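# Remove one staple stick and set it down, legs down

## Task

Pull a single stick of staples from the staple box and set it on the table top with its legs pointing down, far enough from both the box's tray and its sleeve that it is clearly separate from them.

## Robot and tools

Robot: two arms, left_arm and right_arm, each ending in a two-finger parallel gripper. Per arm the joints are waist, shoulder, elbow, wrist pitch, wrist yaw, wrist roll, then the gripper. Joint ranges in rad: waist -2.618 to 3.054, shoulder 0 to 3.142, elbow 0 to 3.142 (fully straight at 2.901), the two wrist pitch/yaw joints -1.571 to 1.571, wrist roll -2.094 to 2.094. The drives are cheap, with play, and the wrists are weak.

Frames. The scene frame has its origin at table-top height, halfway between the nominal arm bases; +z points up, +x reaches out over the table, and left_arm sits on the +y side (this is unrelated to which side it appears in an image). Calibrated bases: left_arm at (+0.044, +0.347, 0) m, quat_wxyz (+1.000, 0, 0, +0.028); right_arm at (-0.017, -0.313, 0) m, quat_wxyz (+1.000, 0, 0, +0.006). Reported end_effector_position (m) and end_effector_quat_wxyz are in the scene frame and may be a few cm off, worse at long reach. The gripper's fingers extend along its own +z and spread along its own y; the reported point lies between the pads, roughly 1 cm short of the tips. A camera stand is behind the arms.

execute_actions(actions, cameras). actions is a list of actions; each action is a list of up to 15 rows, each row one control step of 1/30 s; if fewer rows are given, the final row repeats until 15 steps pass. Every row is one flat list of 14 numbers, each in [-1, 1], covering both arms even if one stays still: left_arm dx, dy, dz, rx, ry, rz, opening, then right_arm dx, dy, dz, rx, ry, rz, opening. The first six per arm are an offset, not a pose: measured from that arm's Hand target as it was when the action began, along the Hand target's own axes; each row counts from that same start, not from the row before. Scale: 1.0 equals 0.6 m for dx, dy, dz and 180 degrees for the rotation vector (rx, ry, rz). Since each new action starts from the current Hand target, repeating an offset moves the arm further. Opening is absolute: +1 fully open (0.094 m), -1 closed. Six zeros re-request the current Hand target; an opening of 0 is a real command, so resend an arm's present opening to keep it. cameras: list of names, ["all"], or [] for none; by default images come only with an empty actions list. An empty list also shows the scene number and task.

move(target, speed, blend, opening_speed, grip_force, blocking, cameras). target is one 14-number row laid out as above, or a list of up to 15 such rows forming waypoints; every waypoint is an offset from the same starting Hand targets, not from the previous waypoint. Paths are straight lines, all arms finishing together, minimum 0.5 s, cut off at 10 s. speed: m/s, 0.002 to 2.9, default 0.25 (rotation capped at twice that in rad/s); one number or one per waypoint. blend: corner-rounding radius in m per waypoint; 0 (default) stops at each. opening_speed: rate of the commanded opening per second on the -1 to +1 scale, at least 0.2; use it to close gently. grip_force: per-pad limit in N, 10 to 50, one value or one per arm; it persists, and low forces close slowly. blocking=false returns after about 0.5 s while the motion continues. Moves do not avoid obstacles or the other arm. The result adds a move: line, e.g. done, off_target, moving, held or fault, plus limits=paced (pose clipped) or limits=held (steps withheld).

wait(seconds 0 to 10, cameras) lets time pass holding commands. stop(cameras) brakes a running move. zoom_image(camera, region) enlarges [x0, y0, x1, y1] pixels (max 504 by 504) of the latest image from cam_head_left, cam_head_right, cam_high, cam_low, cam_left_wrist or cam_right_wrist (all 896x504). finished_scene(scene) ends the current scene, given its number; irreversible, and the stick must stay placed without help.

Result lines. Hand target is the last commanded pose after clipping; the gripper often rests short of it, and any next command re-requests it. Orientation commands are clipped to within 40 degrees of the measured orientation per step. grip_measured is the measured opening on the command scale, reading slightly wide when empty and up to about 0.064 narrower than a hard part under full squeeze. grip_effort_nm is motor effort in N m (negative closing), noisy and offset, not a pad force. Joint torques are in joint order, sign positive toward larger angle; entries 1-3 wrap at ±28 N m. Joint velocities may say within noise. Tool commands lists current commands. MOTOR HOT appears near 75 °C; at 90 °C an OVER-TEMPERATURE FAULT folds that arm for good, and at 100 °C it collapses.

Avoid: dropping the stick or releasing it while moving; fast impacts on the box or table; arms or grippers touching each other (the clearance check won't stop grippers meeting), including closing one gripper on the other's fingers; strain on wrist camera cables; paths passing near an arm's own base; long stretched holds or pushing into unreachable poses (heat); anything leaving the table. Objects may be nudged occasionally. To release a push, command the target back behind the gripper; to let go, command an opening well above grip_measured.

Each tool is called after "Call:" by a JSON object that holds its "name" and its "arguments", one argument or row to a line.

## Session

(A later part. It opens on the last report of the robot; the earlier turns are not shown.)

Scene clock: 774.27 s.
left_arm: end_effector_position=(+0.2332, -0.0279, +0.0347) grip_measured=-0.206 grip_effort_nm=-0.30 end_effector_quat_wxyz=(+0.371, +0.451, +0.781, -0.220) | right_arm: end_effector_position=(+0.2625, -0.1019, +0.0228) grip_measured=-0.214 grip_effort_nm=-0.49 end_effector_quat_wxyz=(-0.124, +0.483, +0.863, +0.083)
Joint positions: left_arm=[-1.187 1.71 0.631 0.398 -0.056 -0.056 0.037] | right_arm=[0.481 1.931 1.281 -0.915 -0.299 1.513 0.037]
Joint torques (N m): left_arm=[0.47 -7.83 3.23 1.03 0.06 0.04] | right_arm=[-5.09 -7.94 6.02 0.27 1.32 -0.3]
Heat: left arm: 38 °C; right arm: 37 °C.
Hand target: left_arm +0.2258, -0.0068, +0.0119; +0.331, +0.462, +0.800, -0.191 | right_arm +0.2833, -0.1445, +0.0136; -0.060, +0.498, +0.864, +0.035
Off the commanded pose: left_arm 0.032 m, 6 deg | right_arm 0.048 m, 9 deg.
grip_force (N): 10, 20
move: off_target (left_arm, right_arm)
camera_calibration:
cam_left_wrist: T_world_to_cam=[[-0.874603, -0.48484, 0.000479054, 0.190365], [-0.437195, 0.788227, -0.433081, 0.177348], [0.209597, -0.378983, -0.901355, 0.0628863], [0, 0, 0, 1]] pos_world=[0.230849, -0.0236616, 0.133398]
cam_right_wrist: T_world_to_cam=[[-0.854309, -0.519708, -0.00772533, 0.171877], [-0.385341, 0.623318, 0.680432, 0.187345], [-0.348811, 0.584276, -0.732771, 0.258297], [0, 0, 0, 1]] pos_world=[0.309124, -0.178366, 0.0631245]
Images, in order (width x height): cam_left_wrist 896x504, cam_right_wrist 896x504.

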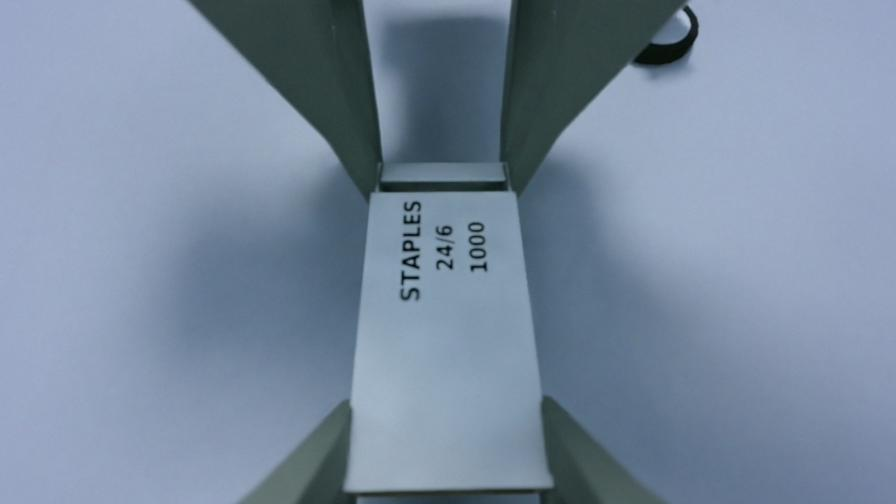

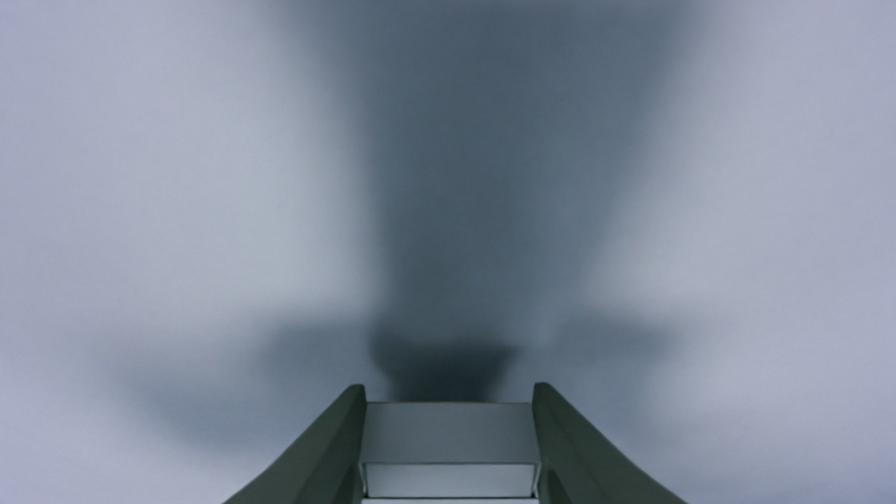

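Call:
{"name": "move", "arguments": {
  "target": [0, 0, 0, 0, 0, 0, -0.3, -0.0400, 0, -0.0056, 0, 0, 0, -0.35],
  "speed": 0.04,
  "cameras": ["cam_left_wrist", "cam_right_wrist"]
}}

Scene clock: 781.40 s.
left_arm: end_effector_position=(+0.2359, -0.0336, +0.0426) grip_measured=-0.206 grip_effort_nm=-0.30 end_effector_quat_wxyz=(+0.385, +0.447, +0.775, -0.229) | right_arm: end_effector_position=(+0.2621, -0.1117, +0.0261) grip_measured=-0.214 grip_effort_nm=-0.50 end_effector_quat_wxyz=(-0.151, +0.475, +0.862, +0.094)
Joint positions: left_arm=[-1.187 1.71 0.634 0.434 -0.056 -0.056 0.037] | right_arm=[0.427 1.931 1.281 -0.948 -0.356 1.442 0.037]
Joint torques (N m): left_arm=[0.46 -8.16 3.18 0.74 0.02 0.05] | right_arm=[-6.64 -7.61 7.21 0.33 1.77 -0.25]
Heat: left arm: 38 °C; right arm: 36 °C.
Hand target: left_arm +0.2259, -0.0069, +0.0120; +0.331, +0.462, +0.800, -0.191 | right_arm +0.2955, -0.1655, +0.0136; -0.060, +0.498, +0.864, +0.035
Off the commanded pose: left_arm 0.042 m, 8 deg | right_arm 0.064 m, 13 deg.
grip_force (N): 10, 20
move: off_target (left_arm, right_arm)
camera_calibration:
cam_left_wrist: T_world_to_cam=[[-0.8746, -0.484836, 0.00292271, 0.189817], [-0.429989, 0.772848, -0.466707, 0.185679], [0.224017, -0.409439, -0.884407, 0.0621667], [0, 0, 0, 1]] pos_world=[0.231928, -0.0260176, 0.141083]
cam_right_wrist: T_world_to_cam=[[-0.847552, -0.530705, -0.00289067, 0.163366], [-0.369065, 0.585477, 0.721809, 0.181422], [-0.381375, 0.612837, -0.692086, 0.277], [0, 0, 0, 1]] pos_world=[0.311058, -0.189275, 0.061228]
Images, in order (width x height): cam_left_wrist 896x504, cam_right_wrist 896x504.

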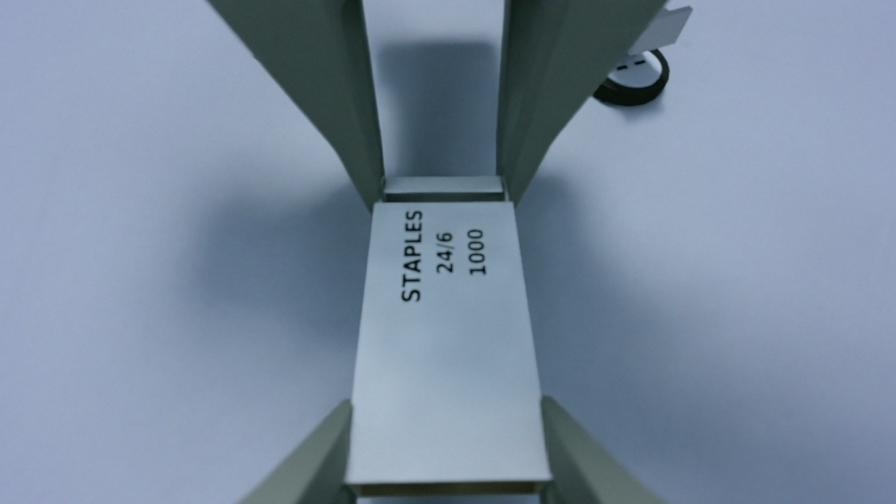

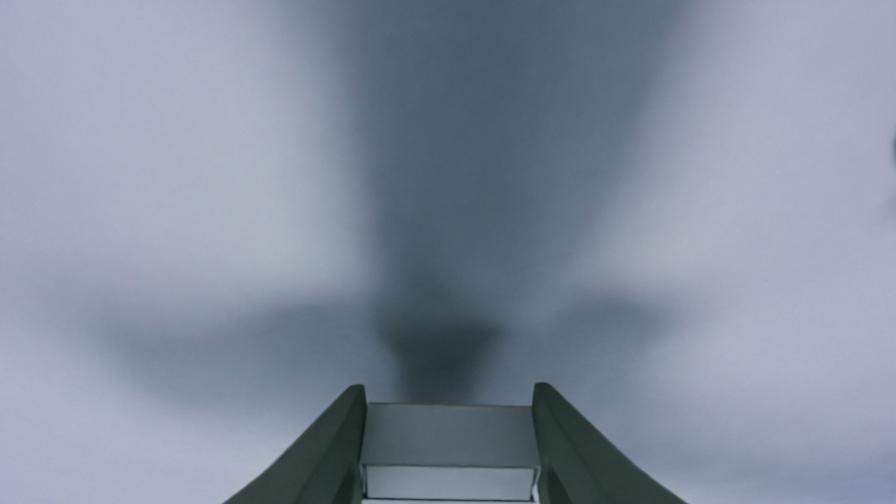

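Call:
{"name": "execute_actions", "arguments": {
  "actions": [],
  "cameras": ["cam_low", "cam_high", "cam_head_left"]
}}

Call:
{"name": "zoom_image", "arguments": {
  "camera": "cam_high",
  "region": [300, 200, 500, 320]
}}

Call:
{"name": "zoom_image", "arguments": {
  "camera": "cam_low",
  "region": [300, 180, 560, 330]
}}

Scene clock: 829.93 s.
left_arm: end_effector_position=(+0.2359, -0.0336, +0.0426) grip_measured=-0.206 grip_effort_nm=-0.31 end_effector_quat_wxyz=(+0.385, +0.447, +0.775, -0.229) | right_arm: end_effector_position=(+0.2621, -0.1117, +0.0261) grip_measured=-0.214 grip_effort_nm=-0.50 end_effector_quat_wxyz=(-0.151, +0.475, +0.862, +0.094)
Joint positions: left_arm=[-1.187 1.71 0.634 0.434 -0.056 -0.056 0.037] | right_arm=[0.427 1.931 1.281 -0.948 -0.356 1.442 0.037]
Joint velocities: within noise
Joint torques (N m): left_arm=[0.43 -8.12 3 0.76 0.04 0.08] | right_arm=[-6.65 -7.57 7.24 0.33 1.78 -0.25]
Heat: left arm: 39 °C; right arm: 35 °C.
Hand target: left_arm +0.2259, -0.0069, +0.0120; +0.331, +0.462, +0.800, -0.191 | right_arm +0.2955, -0.1655, +0.0136; -0.060, +0.498, +0.864, +0.035
Tool commands: left_gripper/opening=-0.3 right_gripper/opening=-0.35
Off the commanded pose: left_arm 0.042 m, 8 deg | right_arm 0.064 m, 13 deg.
grip_force (N): 10, 20
Images, in order (width x height): cam_head_left 896x504, cam_high 896x504, cam_low 896x504.

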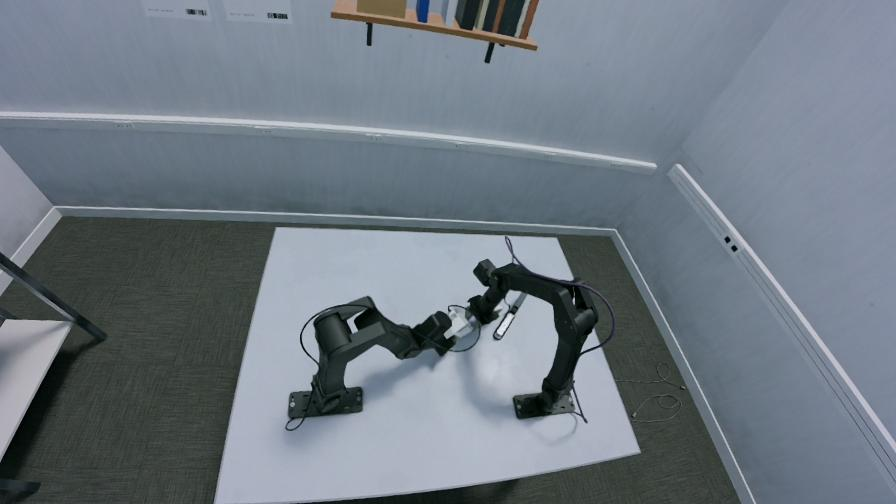

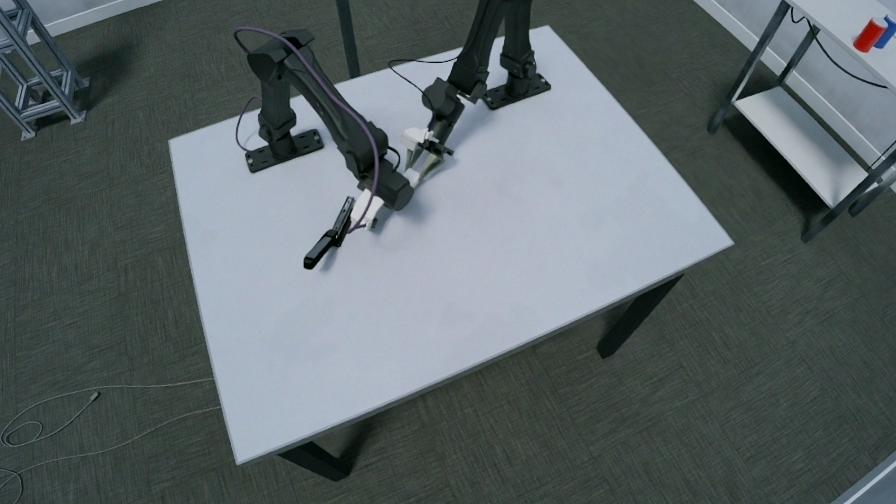

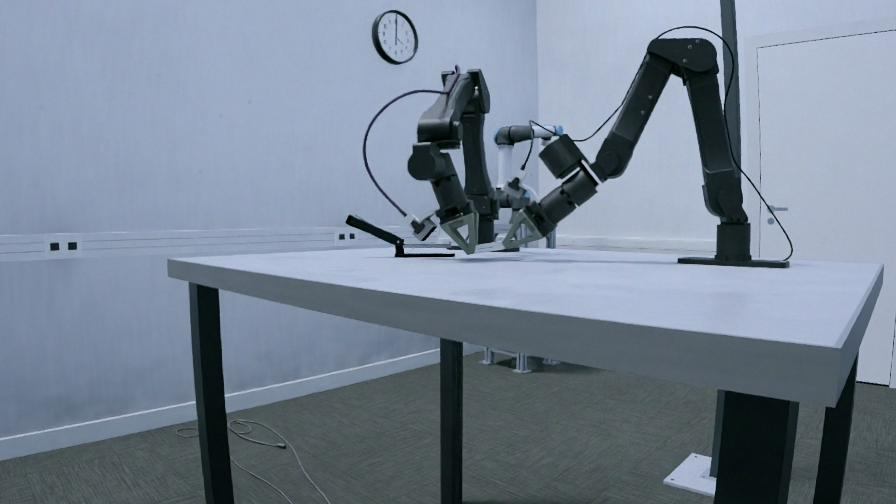

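Scaled by 2.520 from the camera's 896x504 image, which has a finer 1280x720 frame.

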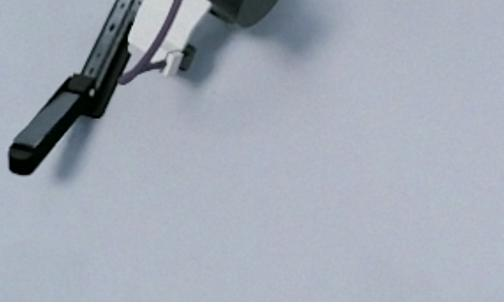

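Scaled by 1.938 from the camera's 896x504 image, which has a finer 1280x720 frame.

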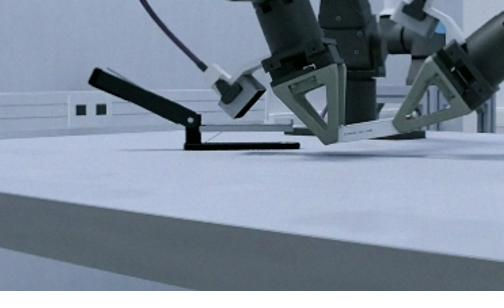

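Call:
{"name": "zoom_image", "arguments": {
  "camera": "cam_low",
  "region": [440, 215, 540, 270]
}}

Scaled by 5.040 from the camera's 896x504 image, which has a finer 1280x720 frame.

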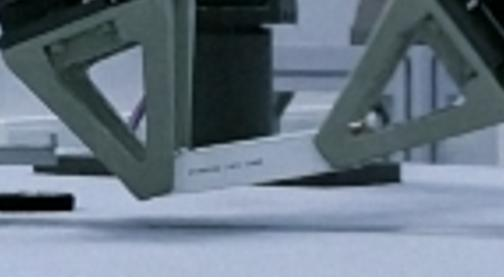

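Call:
{"name": "zoom_image", "arguments": {
  "camera": "cam_low",
  "region": [462, 238, 512, 262]
}}

Scaled by 10.080 from the camera's 896x504 image, which has a finer 1280x720 frame.

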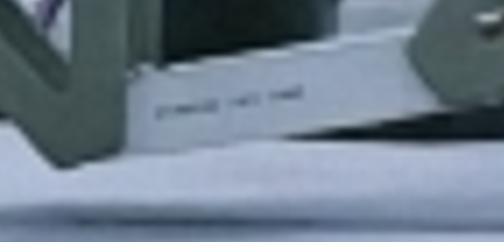

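Call:
{"name": "move", "arguments": {
  "target": [0, 0, 0, 0, 0, 0, -0.3, 0.1475, 0, 0.0205, 0, 0, 0, -0.35],
  "speed": 0.06,
  "cameras": ["cam_left_wrist", "cam_right_wrist"]
}}

Scene clock: 859.53 s.
left_arm: end_effector_position=(+0.2295, -0.0210, +0.0258) grip_measured=-0.206 grip_effort_nm=-0.31 end_effector_quat_wxyz=(+0.355, +0.456, +0.788, -0.210) | right_arm: end_effector_position=(+0.2498, -0.0906, +0.0167) grip_measured=-0.214 grip_effort_nm=-0.49 end_effector_quat_wxyz=(-0.065, +0.490, +0.868, +0.035)
Joint positions: left_arm=[-1.187 1.71 0.624 0.366 -0.053 -0.057 0.037] | right_arm=[0.605 1.931 1.281 -0.914 -0.147 1.645 0.037]
Joint torques (N m): left_arm=[0.55 -7.76 3.9 1.35 -0.01 0.03] | right_arm=[0.98 -7.83 5.5 0.71 0.02 0.26]
Heat: left arm: 39 °C; right arm: 35 °C.
Hand target: left_arm +0.2258, -0.0069, +0.0119; +0.331, +0.462, +0.800, -0.191 | right_arm +0.2507, -0.0882, +0.0137; -0.060, +0.498, +0.864, +0.035
Off the commanded pose: left_arm 0.020 m, 4 deg | right_arm 0.004 m, 1 deg.
grip_force (N): 10, 20
move: off_target (left_arm)
camera_calibration:
cam_left_wrist: T_world_to_cam=[[-0.875047, -0.484037, 0.000231246, 0.190553], [-0.444422, 0.803241, -0.3966, 0.167413], [0.191784, -0.347147, -0.917991, 0.0634647], [0, 0, 0, 1]] pos_world=[0.228974, -0.020207, 0.124612]
cam_right_wrist: T_world_to_cam=[[-0.857827, -0.513582, 0.019165, 0.167894], [-0.415432, 0.714878, 0.562464, 0.197383], [-0.302572, 0.474535, -0.8266, 0.222938], [0, 0, 0, 1]] pos_world=[0.293478, -0.160669, 0.0700421]
Images, in order (width x height): cam_left_wrist 896x504, cam_right_wrist 896x504.

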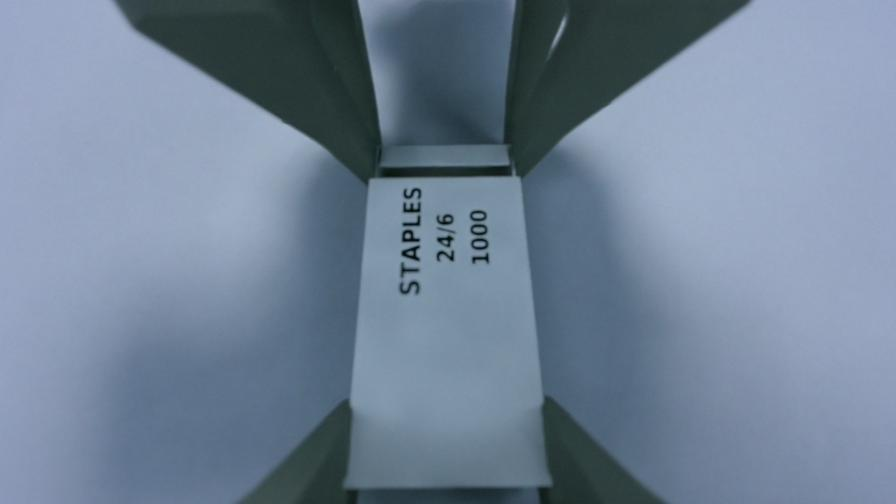

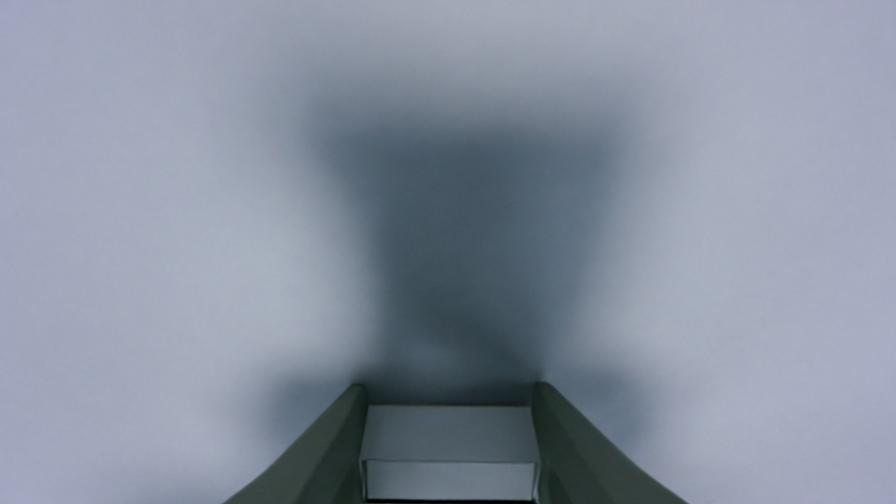

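Call:
{"name": "move", "arguments": {
  "target": [
    [0, 0, 0, 0, 0, 0, -0.3, 0, 0, 0, 0, 0, 0, 0.0],
    [0.0094, 0, 0.0094, 0, 0, 0, -0.3, -0.0099, 0, -0.0014, 0, 0, 0, 0.0]
  ],
  "speed": 0.05,
  "cameras": ["cam_left_wrist", "cam_right_wrist"]
}}

Scene clock: 866.60 s.
left_arm: end_effector_position=(+0.2288, -0.0194, +0.0241) grip_measured=-0.206 grip_effort_nm=-0.30 end_effector_quat_wxyz=(+0.353, +0.456, +0.789, -0.209) | right_arm: end_effector_position=(+0.2506, -0.0912, +0.0167) grip_measured=-0.003 grip_effort_nm=0.13 end_effector_quat_wxyz=(-0.065, +0.498, +0.864, +0.035)
Joint positions: left_arm=[-1.187 1.71 0.619 0.366 -0.053 -0.057 0.037] | right_arm=[0.602 1.931 1.281 -0.913 -0.147 1.659 0.047]
Joint torques (N m): left_arm=[0.58 -5.5 3.3 1.8 -0.01 0.06] | right_arm=[-0.5 -7.98 5.37 0.67 0 -0.05]
Heat: left arm: 39 °C; right arm: 35 °C.
Hand target: left_arm +0.2259, -0.0070, +0.0041; +0.331, +0.462, +0.800, -0.191 | right_arm +0.2538, -0.0934, +0.0137; -0.060, +0.498, +0.864, +0.035
Off the commanded pose: left_arm 0.024 m, 4 deg | right_arm 0.005 m, 1 deg.
grip_force (N): 10, 20
move: off_target (left_arm)
camera_calibration:
cam_left_wrist: T_world_to_cam=[[-0.87508, -0.483977, -0.000152487, 0.190704], [-0.445184, 0.805061, -0.392032, 0.165287], [0.189857, -0.342992, -0.919952, 0.0631412], [0, 0, 0, 1]] pos_world=[0.228476, -0.0191129, 0.122914]
cam_right_wrist: T_world_to_cam=[[-0.866419, -0.498899, 0.0204668, 0.171664], [-0.402584, 0.722226, 0.562419, 0.195583], [-0.295372, 0.479051, -0.826599, 0.22206], [0, 0, 0, 1]] pos_world=[0.293062, -0.16199, 0.0700414]
Images, in order (width x height): cam_left_wrist 896x504, cam_right_wrist 896x504.

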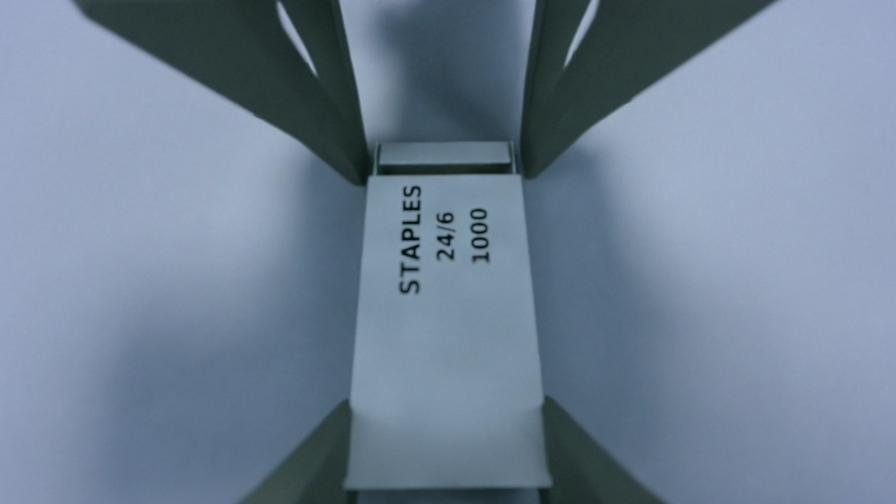

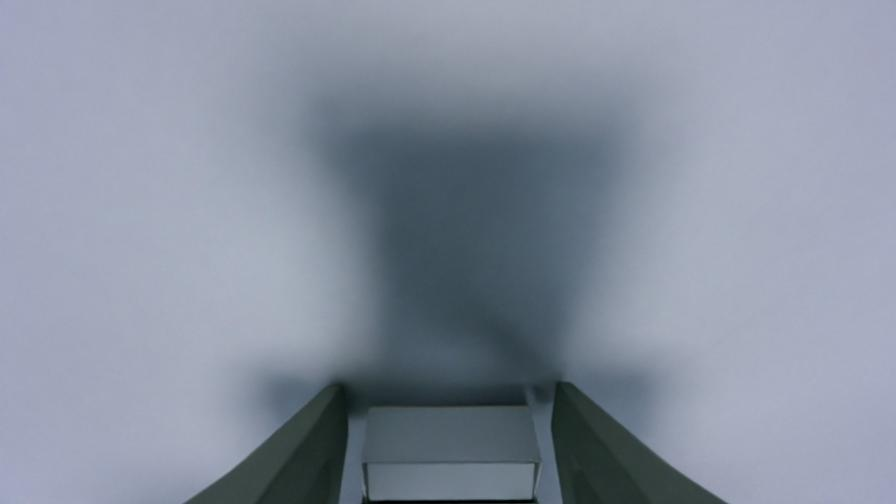

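Call:
{"name": "move", "arguments": {
  "target": [
    [0, 0, 0, 0, 0, 0, -0.3, -0.0083, 0, -0.0012, 0, 0, 0, 0.0],
    [0, 0, 0, 0, 0, 0, -0.3, -0.0083, 0, -0.0012, 0, 0, 0, -0.35]
  ],
  "speed": 0.05,
  "grip_force": [15, 20],
  "cameras": ["cam_low", "cam_right_wrist"]
}}

Call:
{"name": "zoom_image", "arguments": {
  "camera": "cam_low",
  "region": [462, 238, 512, 266]
}}

Scene clock: 873.33 s.
left_arm: end_effector_position=(+0.2288, -0.0194, +0.0241) grip_measured=-0.206 grip_effort_nm=-0.40 end_effector_quat_wxyz=(+0.353, +0.456, +0.789, -0.209) | right_arm: end_effector_position=(+0.2542, -0.0948, +0.0167) grip_measured=-0.252 grip_effort_nm=-0.46 end_effector_quat_wxyz=(-0.064, +0.497, +0.864, +0.037)
Joint positions: left_arm=[-1.187 1.71 0.619 0.366 -0.053 -0.057 0.037] | right_arm=[0.587 1.931 1.281 -0.911 -0.147 1.644 0.035]
Joint torques (N m): left_arm=[0.61 -5.55 3.45 1.77 0 0.09] | right_arm=[-0.57 -8.03 5.27 0.62 0.01 -0.06]
Heat: left arm: 38 °C; right arm: 35 °C.
Hand target: left_arm +0.2259, -0.0070, +0.0041; +0.331, +0.462, +0.800, -0.191 | right_arm +0.2563, -0.0977, +0.0137; -0.060, +0.498, +0.864, +0.035
Off the commanded pose: left_arm 0.024 m, 4 deg | right_arm 0.005 m, 1 deg.
grip_force (N): 15, 20
move: off_target (left_arm)
camera_calibration:
cam_right_wrist: T_world_to_cam=[[-0.86598, -0.499825, 0.0159105, 0.172884], [-0.405489, 0.720446, 0.562616, 0.200215], [-0.292672, 0.480763, -0.826565, 0.224349], [0, 0, 0, 1]] pos_world=[0.29656, -0.165691, 0.0700438]
Images, in order (width x height): cam_low 896x504, cam_right_wrist 896x504.

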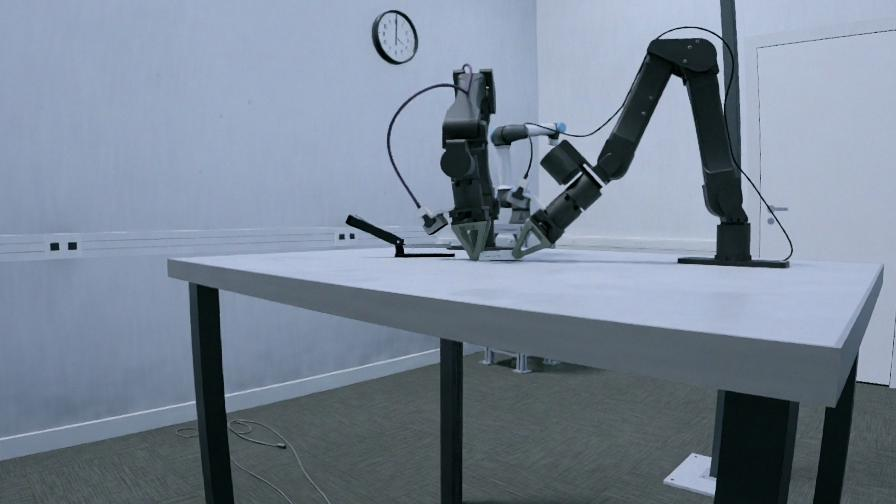

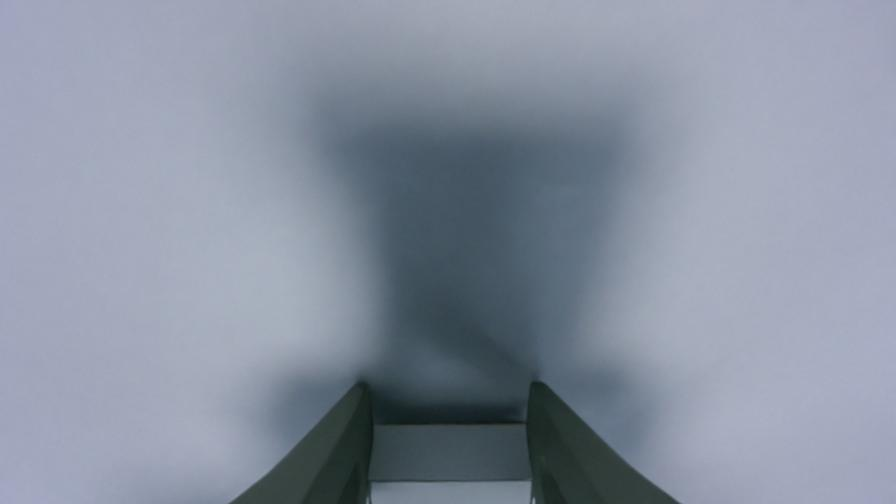

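Scaled by 10.080 from the camera's 896x504 image, which has a finer 1280x720 frame.

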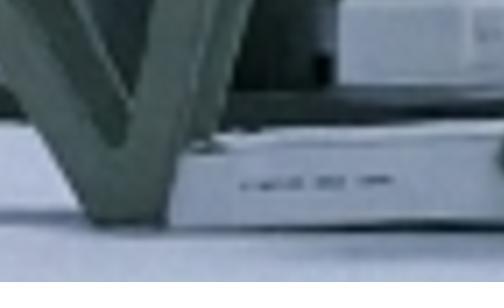

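Call:
{"name": "move", "arguments": {
  "target": [
    [0, 0, 0, 0, 0, 0, -0.3, 0, 0, 0, 0, 0, 0, 0.0],
    [0, 0, 0, 0, 0, 0, -0.3, 0.0110, 0, 0.0015, 0, 0, 0, 0.0]
  ],
  "speed": 0.05,
  "cameras": ["cam_right_wrist"]
}}

Scene clock: 880.30 s.
left_arm: end_effector_position=(+0.2288, -0.0193, +0.0241) grip_measured=-0.206 grip_effort_nm=-0.39 end_effector_quat_wxyz=(+0.353, +0.456, +0.789, -0.209) | right_arm: end_effector_position=(+0.2527, -0.0928, +0.0167) grip_measured=-0.003 grip_effort_nm=0.13 end_effector_quat_wxyz=(-0.064, +0.497, +0.865, +0.036)
Joint positions: left_arm=[-1.187 1.71 0.619 0.366 -0.054 -0.057 0.037] | right_arm=[0.595 1.931 1.281 -0.911 -0.147 1.649 0.047]
Joint torques (N m): left_arm=[0.64 -5.6 3.49 1.79 -0.02 0.05] | right_arm=[0.65 -7.88 5.44 0.65 0.01 0.08]
Heat: left arm: 38 °C; right arm: 35 °C.
Hand target: left_arm +0.2259, -0.0070, +0.0041; +0.331, +0.462, +0.800, -0.191 | right_arm +0.2530, -0.0920, +0.0138; -0.060, +0.498, +0.864, +0.035
Off the commanded pose: left_arm 0.024 m, 4 deg | right_arm 0.003 m, 1 deg.
grip_force (N): 15, 20
move: off_target (left_arm)
camera_calibration:
cam_right_wrist: T_world_to_cam=[[-0.865195, -0.501169, 0.0163638, 0.172327], [-0.40638, 0.719927, 0.562637, 0.198351], [-0.293757, 0.480141, -0.826542, 0.223175], [0, 0, 0, 1]] pos_world=[0.295261, -0.163589, 0.0700435]
Images, in order (width x height): cam_right_wrist 896x504.

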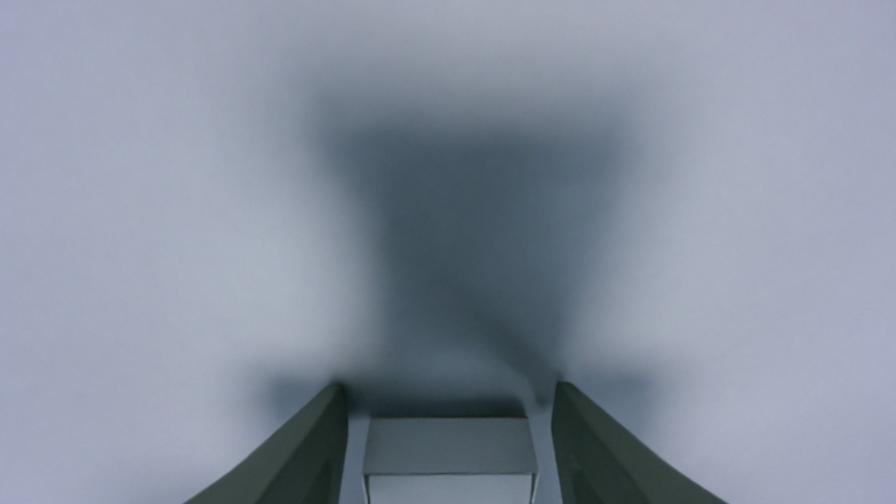

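Call:
{"name": "move", "arguments": {
  "target": [
    [0, 0, 0, 0, 0, 0, -0.3, 0, 0, 0, 0, 0, 0, -0.4],
    [0, 0, 0, 0, 0, 0, -0.3, -0.0231, 0, -0.0033, 0, 0, 0, -0.4]
  ],
  "speed": 0.03,
  "grip_force": [15, 20],
  "cameras": ["cam_left_wrist", "cam_right_wrist"]
}}

Scene clock: 885.40 s.
left_arm: end_effector_position=(+0.2289, -0.0195, +0.0243) grip_measured=-0.206 grip_effort_nm=-0.39 end_effector_quat_wxyz=(+0.354, +0.456, +0.789, -0.209) | right_arm: end_effector_position=(+0.2564, -0.0973, +0.0166) grip_measured=-0.221 grip_effort_nm=-0.50 end_effector_quat_wxyz=(-0.067, +0.496, +0.865, +0.040)
Joint positions: left_arm=[-1.187 1.71 0.619 0.367 -0.054 -0.057 0.037] | right_arm=[0.574 1.931 1.28 -0.909 -0.156 1.628 0.037]
Joint torques (N m): left_arm=[0.53 -5.59 3.33 1.77 0.03 0.08] | right_arm=[-1.26 -8.12 5.33 0.54 0.07 -0.12]
Heat: left arm: 37 °C; right arm: 35 °C.
Hand target: left_arm +0.2259, -0.0069, +0.0040; +0.331, +0.462, +0.800, -0.191 | right_arm +0.2600, -0.1041, +0.0138; -0.060, +0.498, +0.864, +0.035
Off the commanded pose: left_arm 0.024 m, 4 deg | right_arm 0.008 m, 1 deg.
grip_force (N): 15, 20
move: off_target (left_arm)
camera_calibration:
cam_left_wrist: T_world_to_cam=[[-0.874911, -0.484283, -0.000339358, 0.19077], [-0.445173, 0.80453, -0.393132, 0.165531], [0.19066, -0.343804, -0.919482, 0.0630495], [0, 0, 0, 1]] pos_world=[0.228575, -0.0191118, 0.123113]
cam_right_wrist: T_world_to_cam=[[-0.865255, -0.501151, 0.0134654, 0.173305], [-0.405295, 0.715061, 0.569583, 0.202219], [-0.295075, 0.487377, -0.821824, 0.227235], [0, 0, 0, 1]] pos_world=[0.298963, -0.168496, 0.0692327]
Images, in order (width x height): cam_left_wrist 896x504, cam_right_wrist 896x504.

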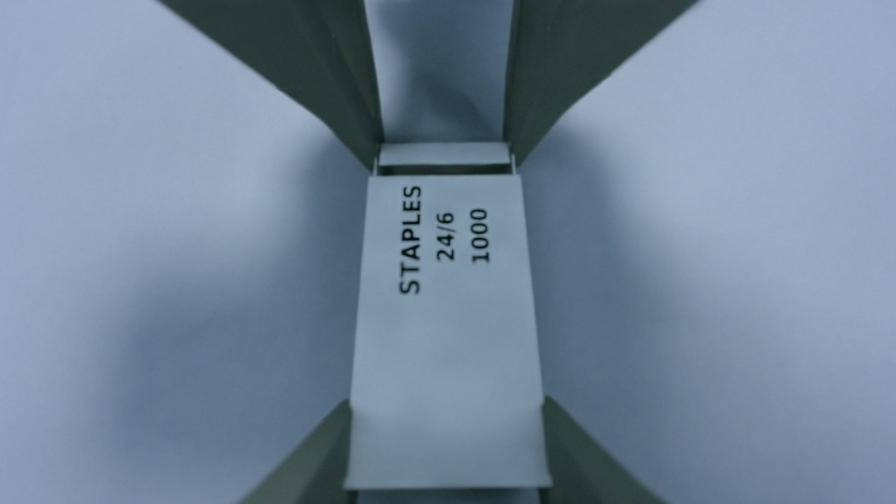

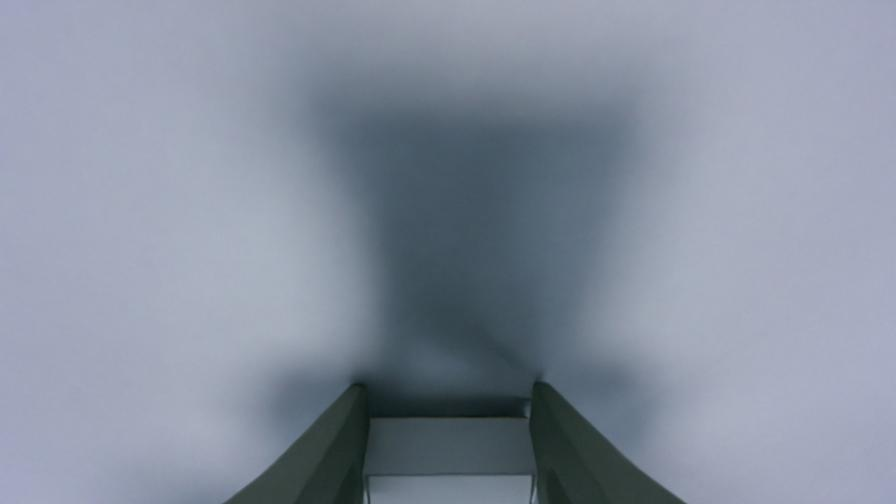

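Call:
{"name": "move", "arguments": {
  "target": [
    [0, 0, 0, 0, 0, 0, -0.3, 0.006, 0, 0.0008, 0, 0, 0, -0.4],
    [0, 0, 0, 0, 0, 0, -0.3, 0.006, 0, 0.0008, 0, 0, 0, 0.0],
    [0, 0, 0, 0, 0, 0, -0.3, 0.0175, 0, 0.0025, 0, 0, 0, 0.0]
  ],
  "speed": 0.05,
  "grip_force": [20, 30],
  "cameras": ["cam_right_wrist"]
}}

Scene clock: 894.73 s.
left_arm: end_effector_position=(+0.2287, -0.0191, +0.0239) grip_measured=-0.207 grip_effort_nm=-0.48 end_effector_quat_wxyz=(+0.353, +0.456, +0.789, -0.209) | right_arm: end_effector_position=(+0.2542, -0.0943, +0.0166) grip_measured=-0.003 grip_effort_nm=0.13 end_effector_quat_wxyz=(-0.067, +0.496, +0.865, +0.039)
Joint positions: left_arm=[-1.187 1.71 0.618 0.367 -0.054 -0.057 0.037] | right_arm=[0.585 1.931 1.28 -0.908 -0.155 1.639 0.047]
Joint torques (N m): left_arm=[0.51 -5.53 3.51 1.77 0.03 0.02] | right_arm=[0.73 -7.98 5.44 0.6 0.06 0.08]
Heat: left arm: 37 °C; right arm: 35 °C.
Hand target: left_arm +0.2259, -0.0069, +0.0040; +0.331, +0.462, +0.800, -0.191 | right_arm +0.2546, -0.0948, +0.0138; -0.060, +0.498, +0.864, +0.035
Off the commanded pose: left_arm 0.023 m, 4 deg | right_arm 0.003 m, 1 deg.
grip_force (N): 20, 30
move: off_target (left_arm)
camera_calibration:
cam_right_wrist: T_world_to_cam=[[-0.864993, -0.50157, 0.0146296, 0.172679], [-0.405276, 0.715524, 0.569013, 0.199292], [-0.295868, 0.486264, -0.822198, 0.2252], [0, 0, 0, 1]] pos_world=[0.296764, -0.165495, 0.069233]
Images, in order (width x height): cam_right_wrist 896x504.

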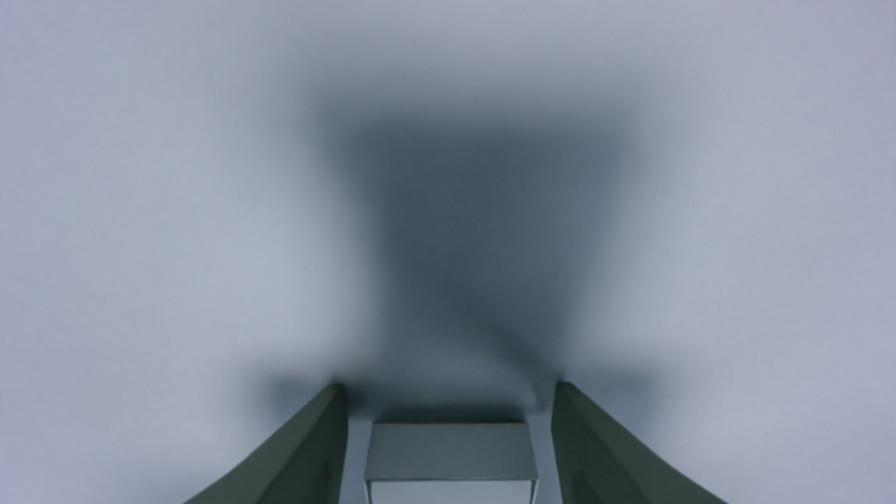

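Call:
{"name": "move", "arguments": {
  "target": [
    [0, 0, 0, 0, 0, 0, -0.3, 0, 0, 0, 0, 0, 0, -0.4],
    [0, 0, 0, 0, 0, 0, -0.3, -0.0251, 0, -0.0035, 0, 0, 0, -0.4]
  ],
  "speed": 0.03,
  "grip_force": [20, 25],
  "cameras": ["cam_left_wrist", "cam_right_wrist"]
}}

Scene clock: 900.13 s.
left_arm: end_effector_position=(+0.2289, -0.0195, +0.0244) grip_measured=-0.207 grip_effort_nm=-0.48 end_effector_quat_wxyz=(+0.354, +0.456, +0.789, -0.210) | right_arm: end_effector_position=(+0.2589, -0.0986, +0.0168) grip_measured=-0.257 grip_effort_nm=-0.59 end_effector_quat_wxyz=(-0.069, +0.495, +0.865, +0.044)
Joint positions: left_arm=[-1.187 1.71 0.618 0.369 -0.054 -0.057 0.037] | right_arm=[0.563 1.931 1.28 -0.904 -0.163 1.615 0.035]
Joint torques (N m): left_arm=[0.49 -5.53 3.34 1.75 0 0.04] | right_arm=[-1.43 -8.08 5.33 0.5 0.15 -0.11]
Heat: left arm: 36 °C; right arm: 35 °C.
Hand target: left_arm +0.2259, -0.0069, +0.0040; +0.331, +0.462, +0.800, -0.191 | right_arm +0.2622, -0.1080, +0.0138; -0.060, +0.498, +0.864, +0.035
Off the commanded pose: left_arm 0.024 m, 4 deg | right_arm 0.010 m, 2 deg.
grip_force (N): 20, 25
move: off_target (left_arm)
camera_calibration:
cam_left_wrist: T_world_to_cam=[[-0.874937, -0.484237, -0.000152623, 0.190714], [-0.444908, 0.804, -0.394514, 0.165543], [0.191161, -0.345107, -0.91889, 0.0629831], [0, 0, 0, 1]] pos_world=[0.228475, -0.01901, 0.123213]
cam_right_wrist: T_world_to_cam=[[-0.864308, -0.502906, 0.00758554, 0.174476], [-0.407335, 0.708745, 0.575985, 0.203896], [-0.295042, 0.494738, -0.817425, 0.229488], [0, 0, 0, 1]] pos_world=[0.301564, -0.170302, 0.0688245]
Images, in order (width x height): cam_left_wrist 896x504, cam_right_wrist 896x504.

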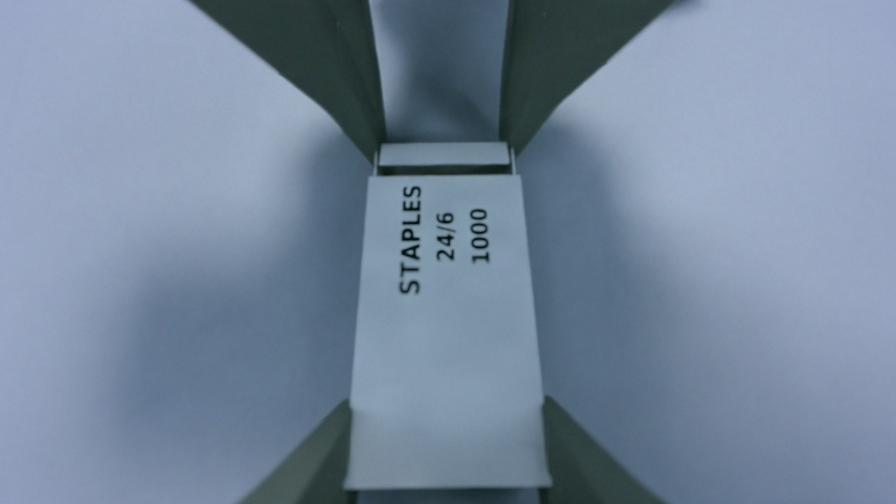

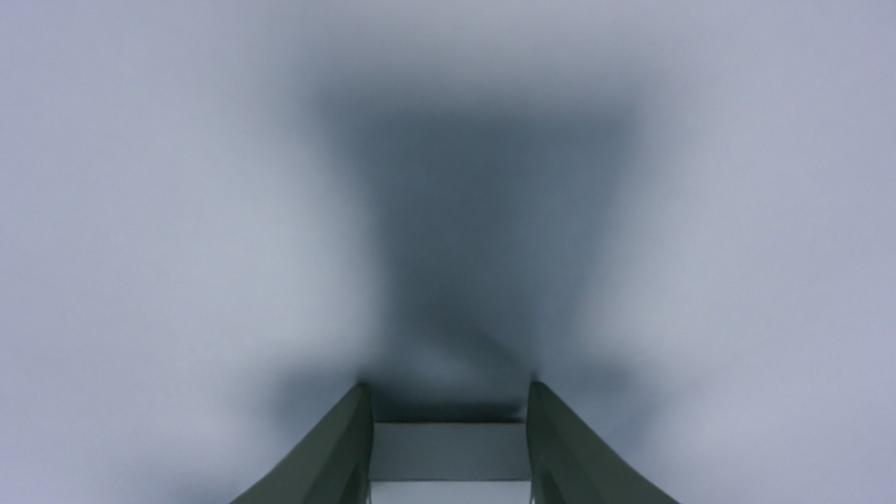

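Call:
{"name": "move", "arguments": {
  "target": [0, 0, 0, 0, 0, 0, -0.3, -0.0251, 0, -0.0035, 0, 0, 0, -0.4],
  "speed": 0.03,
  "cameras": ["cam_left_wrist", "cam_right_wrist"]
}}

Scene clock: 903.07 s.
left_arm: end_effector_position=(+0.2297, -0.0213, +0.0266) grip_measured=-0.207 grip_effort_nm=-0.48 end_effector_quat_wxyz=(+0.359, +0.455, +0.787, -0.213) | right_arm: end_effector_position=(+0.2615, -0.1007, +0.0183) grip_measured=-0.258 grip_effort_nm=-0.59 end_effector_quat_wxyz=(-0.086, +0.490, +0.865, +0.057)
Joint positions: left_arm=[-1.187 1.71 0.618 0.381 -0.054 -0.057 0.037] | right_arm=[0.531 1.931 1.28 -0.904 -0.207 1.575 0.035]
Joint torques (N m): left_arm=[0.43 -5.61 3.47 1.6 0.01 0.08] | right_arm=[-2.65 -8.13 5.37 0.41 0.52 -0.15]
Heat: left arm: 36 °C; right arm: 35 °C.
Hand target: left_arm +0.2259, -0.0069, +0.0040; +0.331, +0.462, +0.800, -0.191 | right_arm +0.2699, -0.1212, +0.0138; -0.060, +0.498, +0.864, +0.035
Off the commanded pose: left_arm 0.027 m, 4 deg | right_arm 0.022 m, 4 deg.
grip_force (N): 20, 25
move: off_target (left_arm, right_arm)
camera_calibration:
cam_left_wrist: T_world_to_cam=[[-0.874915, -0.484277, 0.00054494, 0.190546], [-0.442972, 0.799836, -0.405015, 0.167844], [0.195704, -0.354595, -0.91431, 0.0628164], [0, 0, 0, 1]] pos_world=[0.228768, -0.0196964, 0.125309]
cam_right_wrist: T_world_to_cam=[[-0.859809, -0.510614, 0.00131586, 0.173799], [-0.40365, 0.681269, 0.610688, 0.201196], [-0.312722, 0.524543, -0.79187, 0.239634], [0, 0, 0, 1]] pos_world=[0.305585, -0.174023, 0.0666627]
Images, in order (width x height): cam_left_wrist 896x504, cam_right_wrist 896x504.

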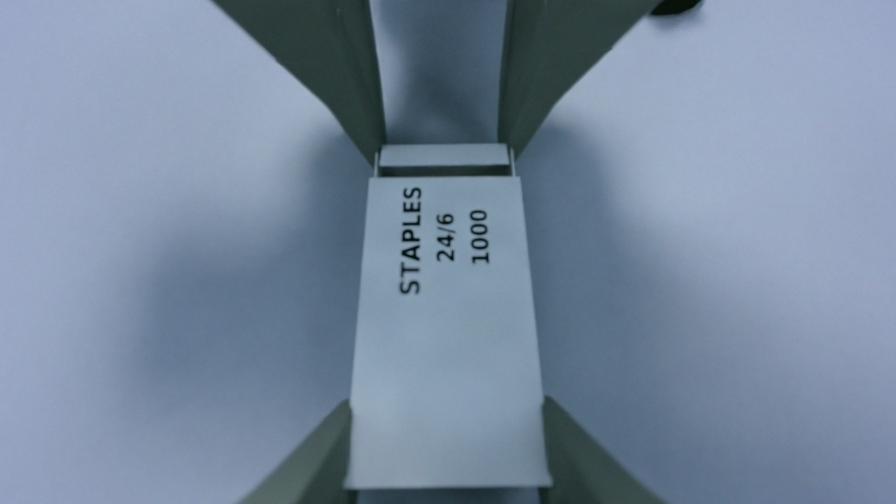

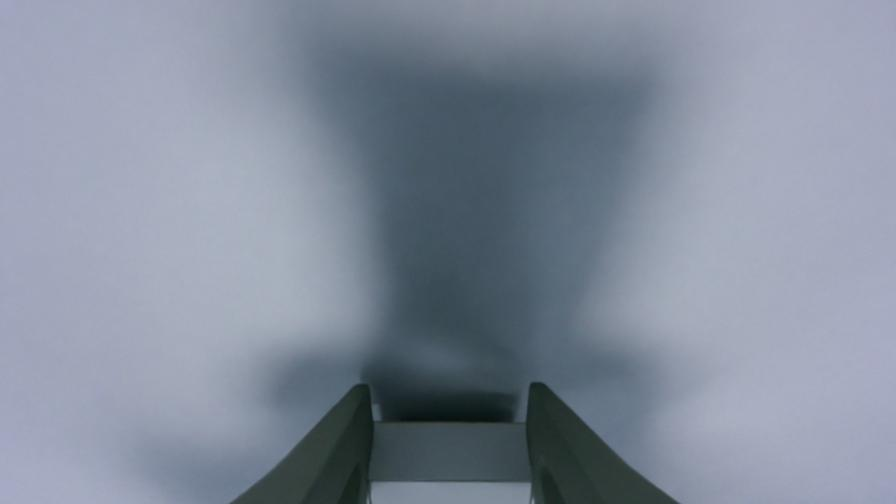

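Call:
{"name": "move", "arguments": {
  "target": [0, 0, 0, 0, 0, 0, -0.3, -0.0251, 0, -0.0035, 0, 0, 0, -0.4],
  "speed": 0.03,
  "cameras": ["cam_left_wrist", "cam_right_wrist"]
}}

Scene clock: 906.63 s.
left_arm: end_effector_position=(+0.2310, -0.0239, +0.0300) grip_measured=-0.207 grip_effort_nm=-0.48 end_effector_quat_wxyz=(+0.365, +0.453, +0.784, -0.217) | right_arm: end_effector_position=(+0.2647, -0.1040, +0.0197) grip_measured=-0.269 grip_effort_nm=-0.58 end_effector_quat_wxyz=(-0.099, +0.482, +0.868, +0.070)
Joint positions: left_arm=[-1.187 1.71 0.618 0.399 -0.054 -0.057 0.037] | right_arm=[0.5 1.931 1.28 -0.905 -0.243 1.526 0.034]
Joint torques (N m): left_arm=[0.59 -5.7 3.44 1.43 -0.03 0.08] | right_arm=[-3.77 -8.03 5.63 0.3 0.84 -0.11]
Heat: left arm: 36 °C; right arm: 35 °C.
Hand target: left_arm +0.2259, -0.0069, +0.0040; +0.331, +0.462, +0.800, -0.191 | right_arm +0.2775, -0.1343, +0.0138; -0.060, +0.498, +0.864, +0.035
Off the commanded pose: left_arm 0.031 m, 5 deg | right_arm 0.033 m, 6 deg.
grip_force (N): 20, 25
move: off_target (left_arm, right_arm)
camera_calibration:
cam_left_wrist: T_world_to_cam=[[-0.875166, -0.483822, 0.00110094, 0.190445], [-0.439197, 0.793487, -0.421289, 0.171396], [0.202956, -0.369182, -0.906926, 0.0625251], [0, 0, 0, 1]] pos_world=[0.229258, -0.0207754, 0.128703]
cam_right_wrist: T_world_to_cam=[[-0.851127, -0.52487, -0.00970939, 0.171368], [-0.409207, 0.651754, 0.638566, 0.201708], [-0.328836, 0.547473, -0.769506, 0.24971], [0, 0, 0, 1]] pos_world=[0.310509, -0.178228, 0.0650138]
Images, in order (width x height): cam_left_wrist 896x504, cam_right_wrist 896x504.

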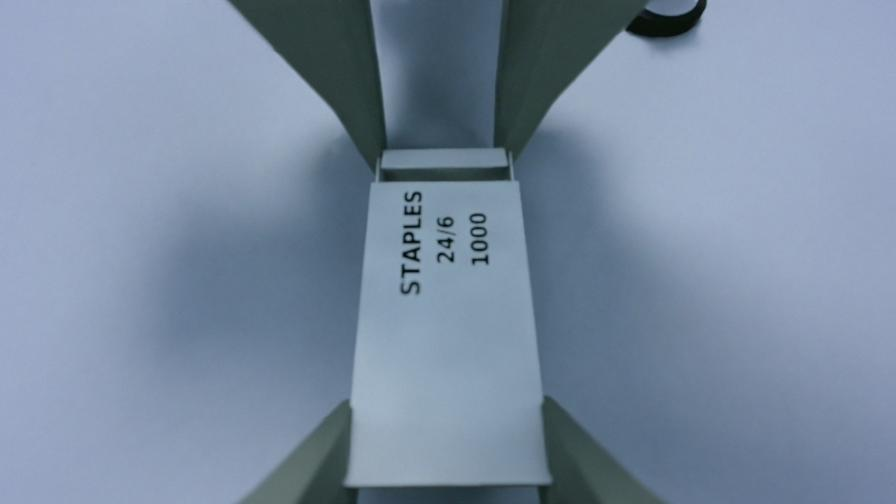

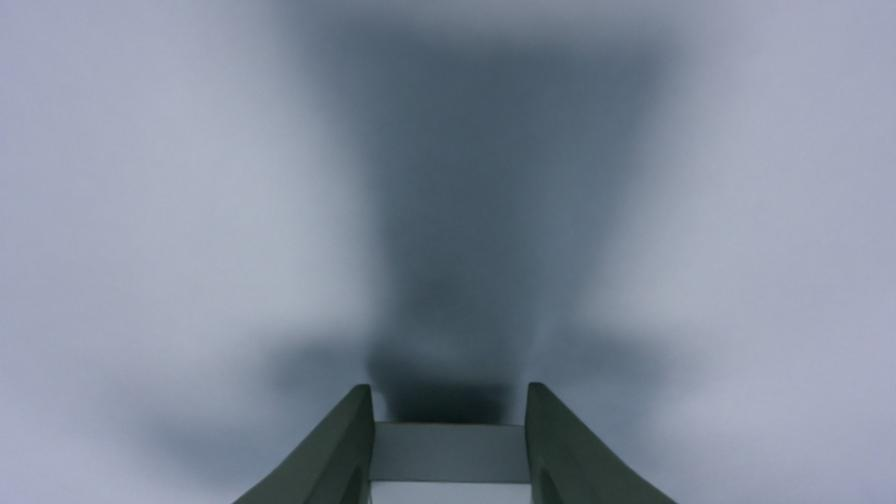

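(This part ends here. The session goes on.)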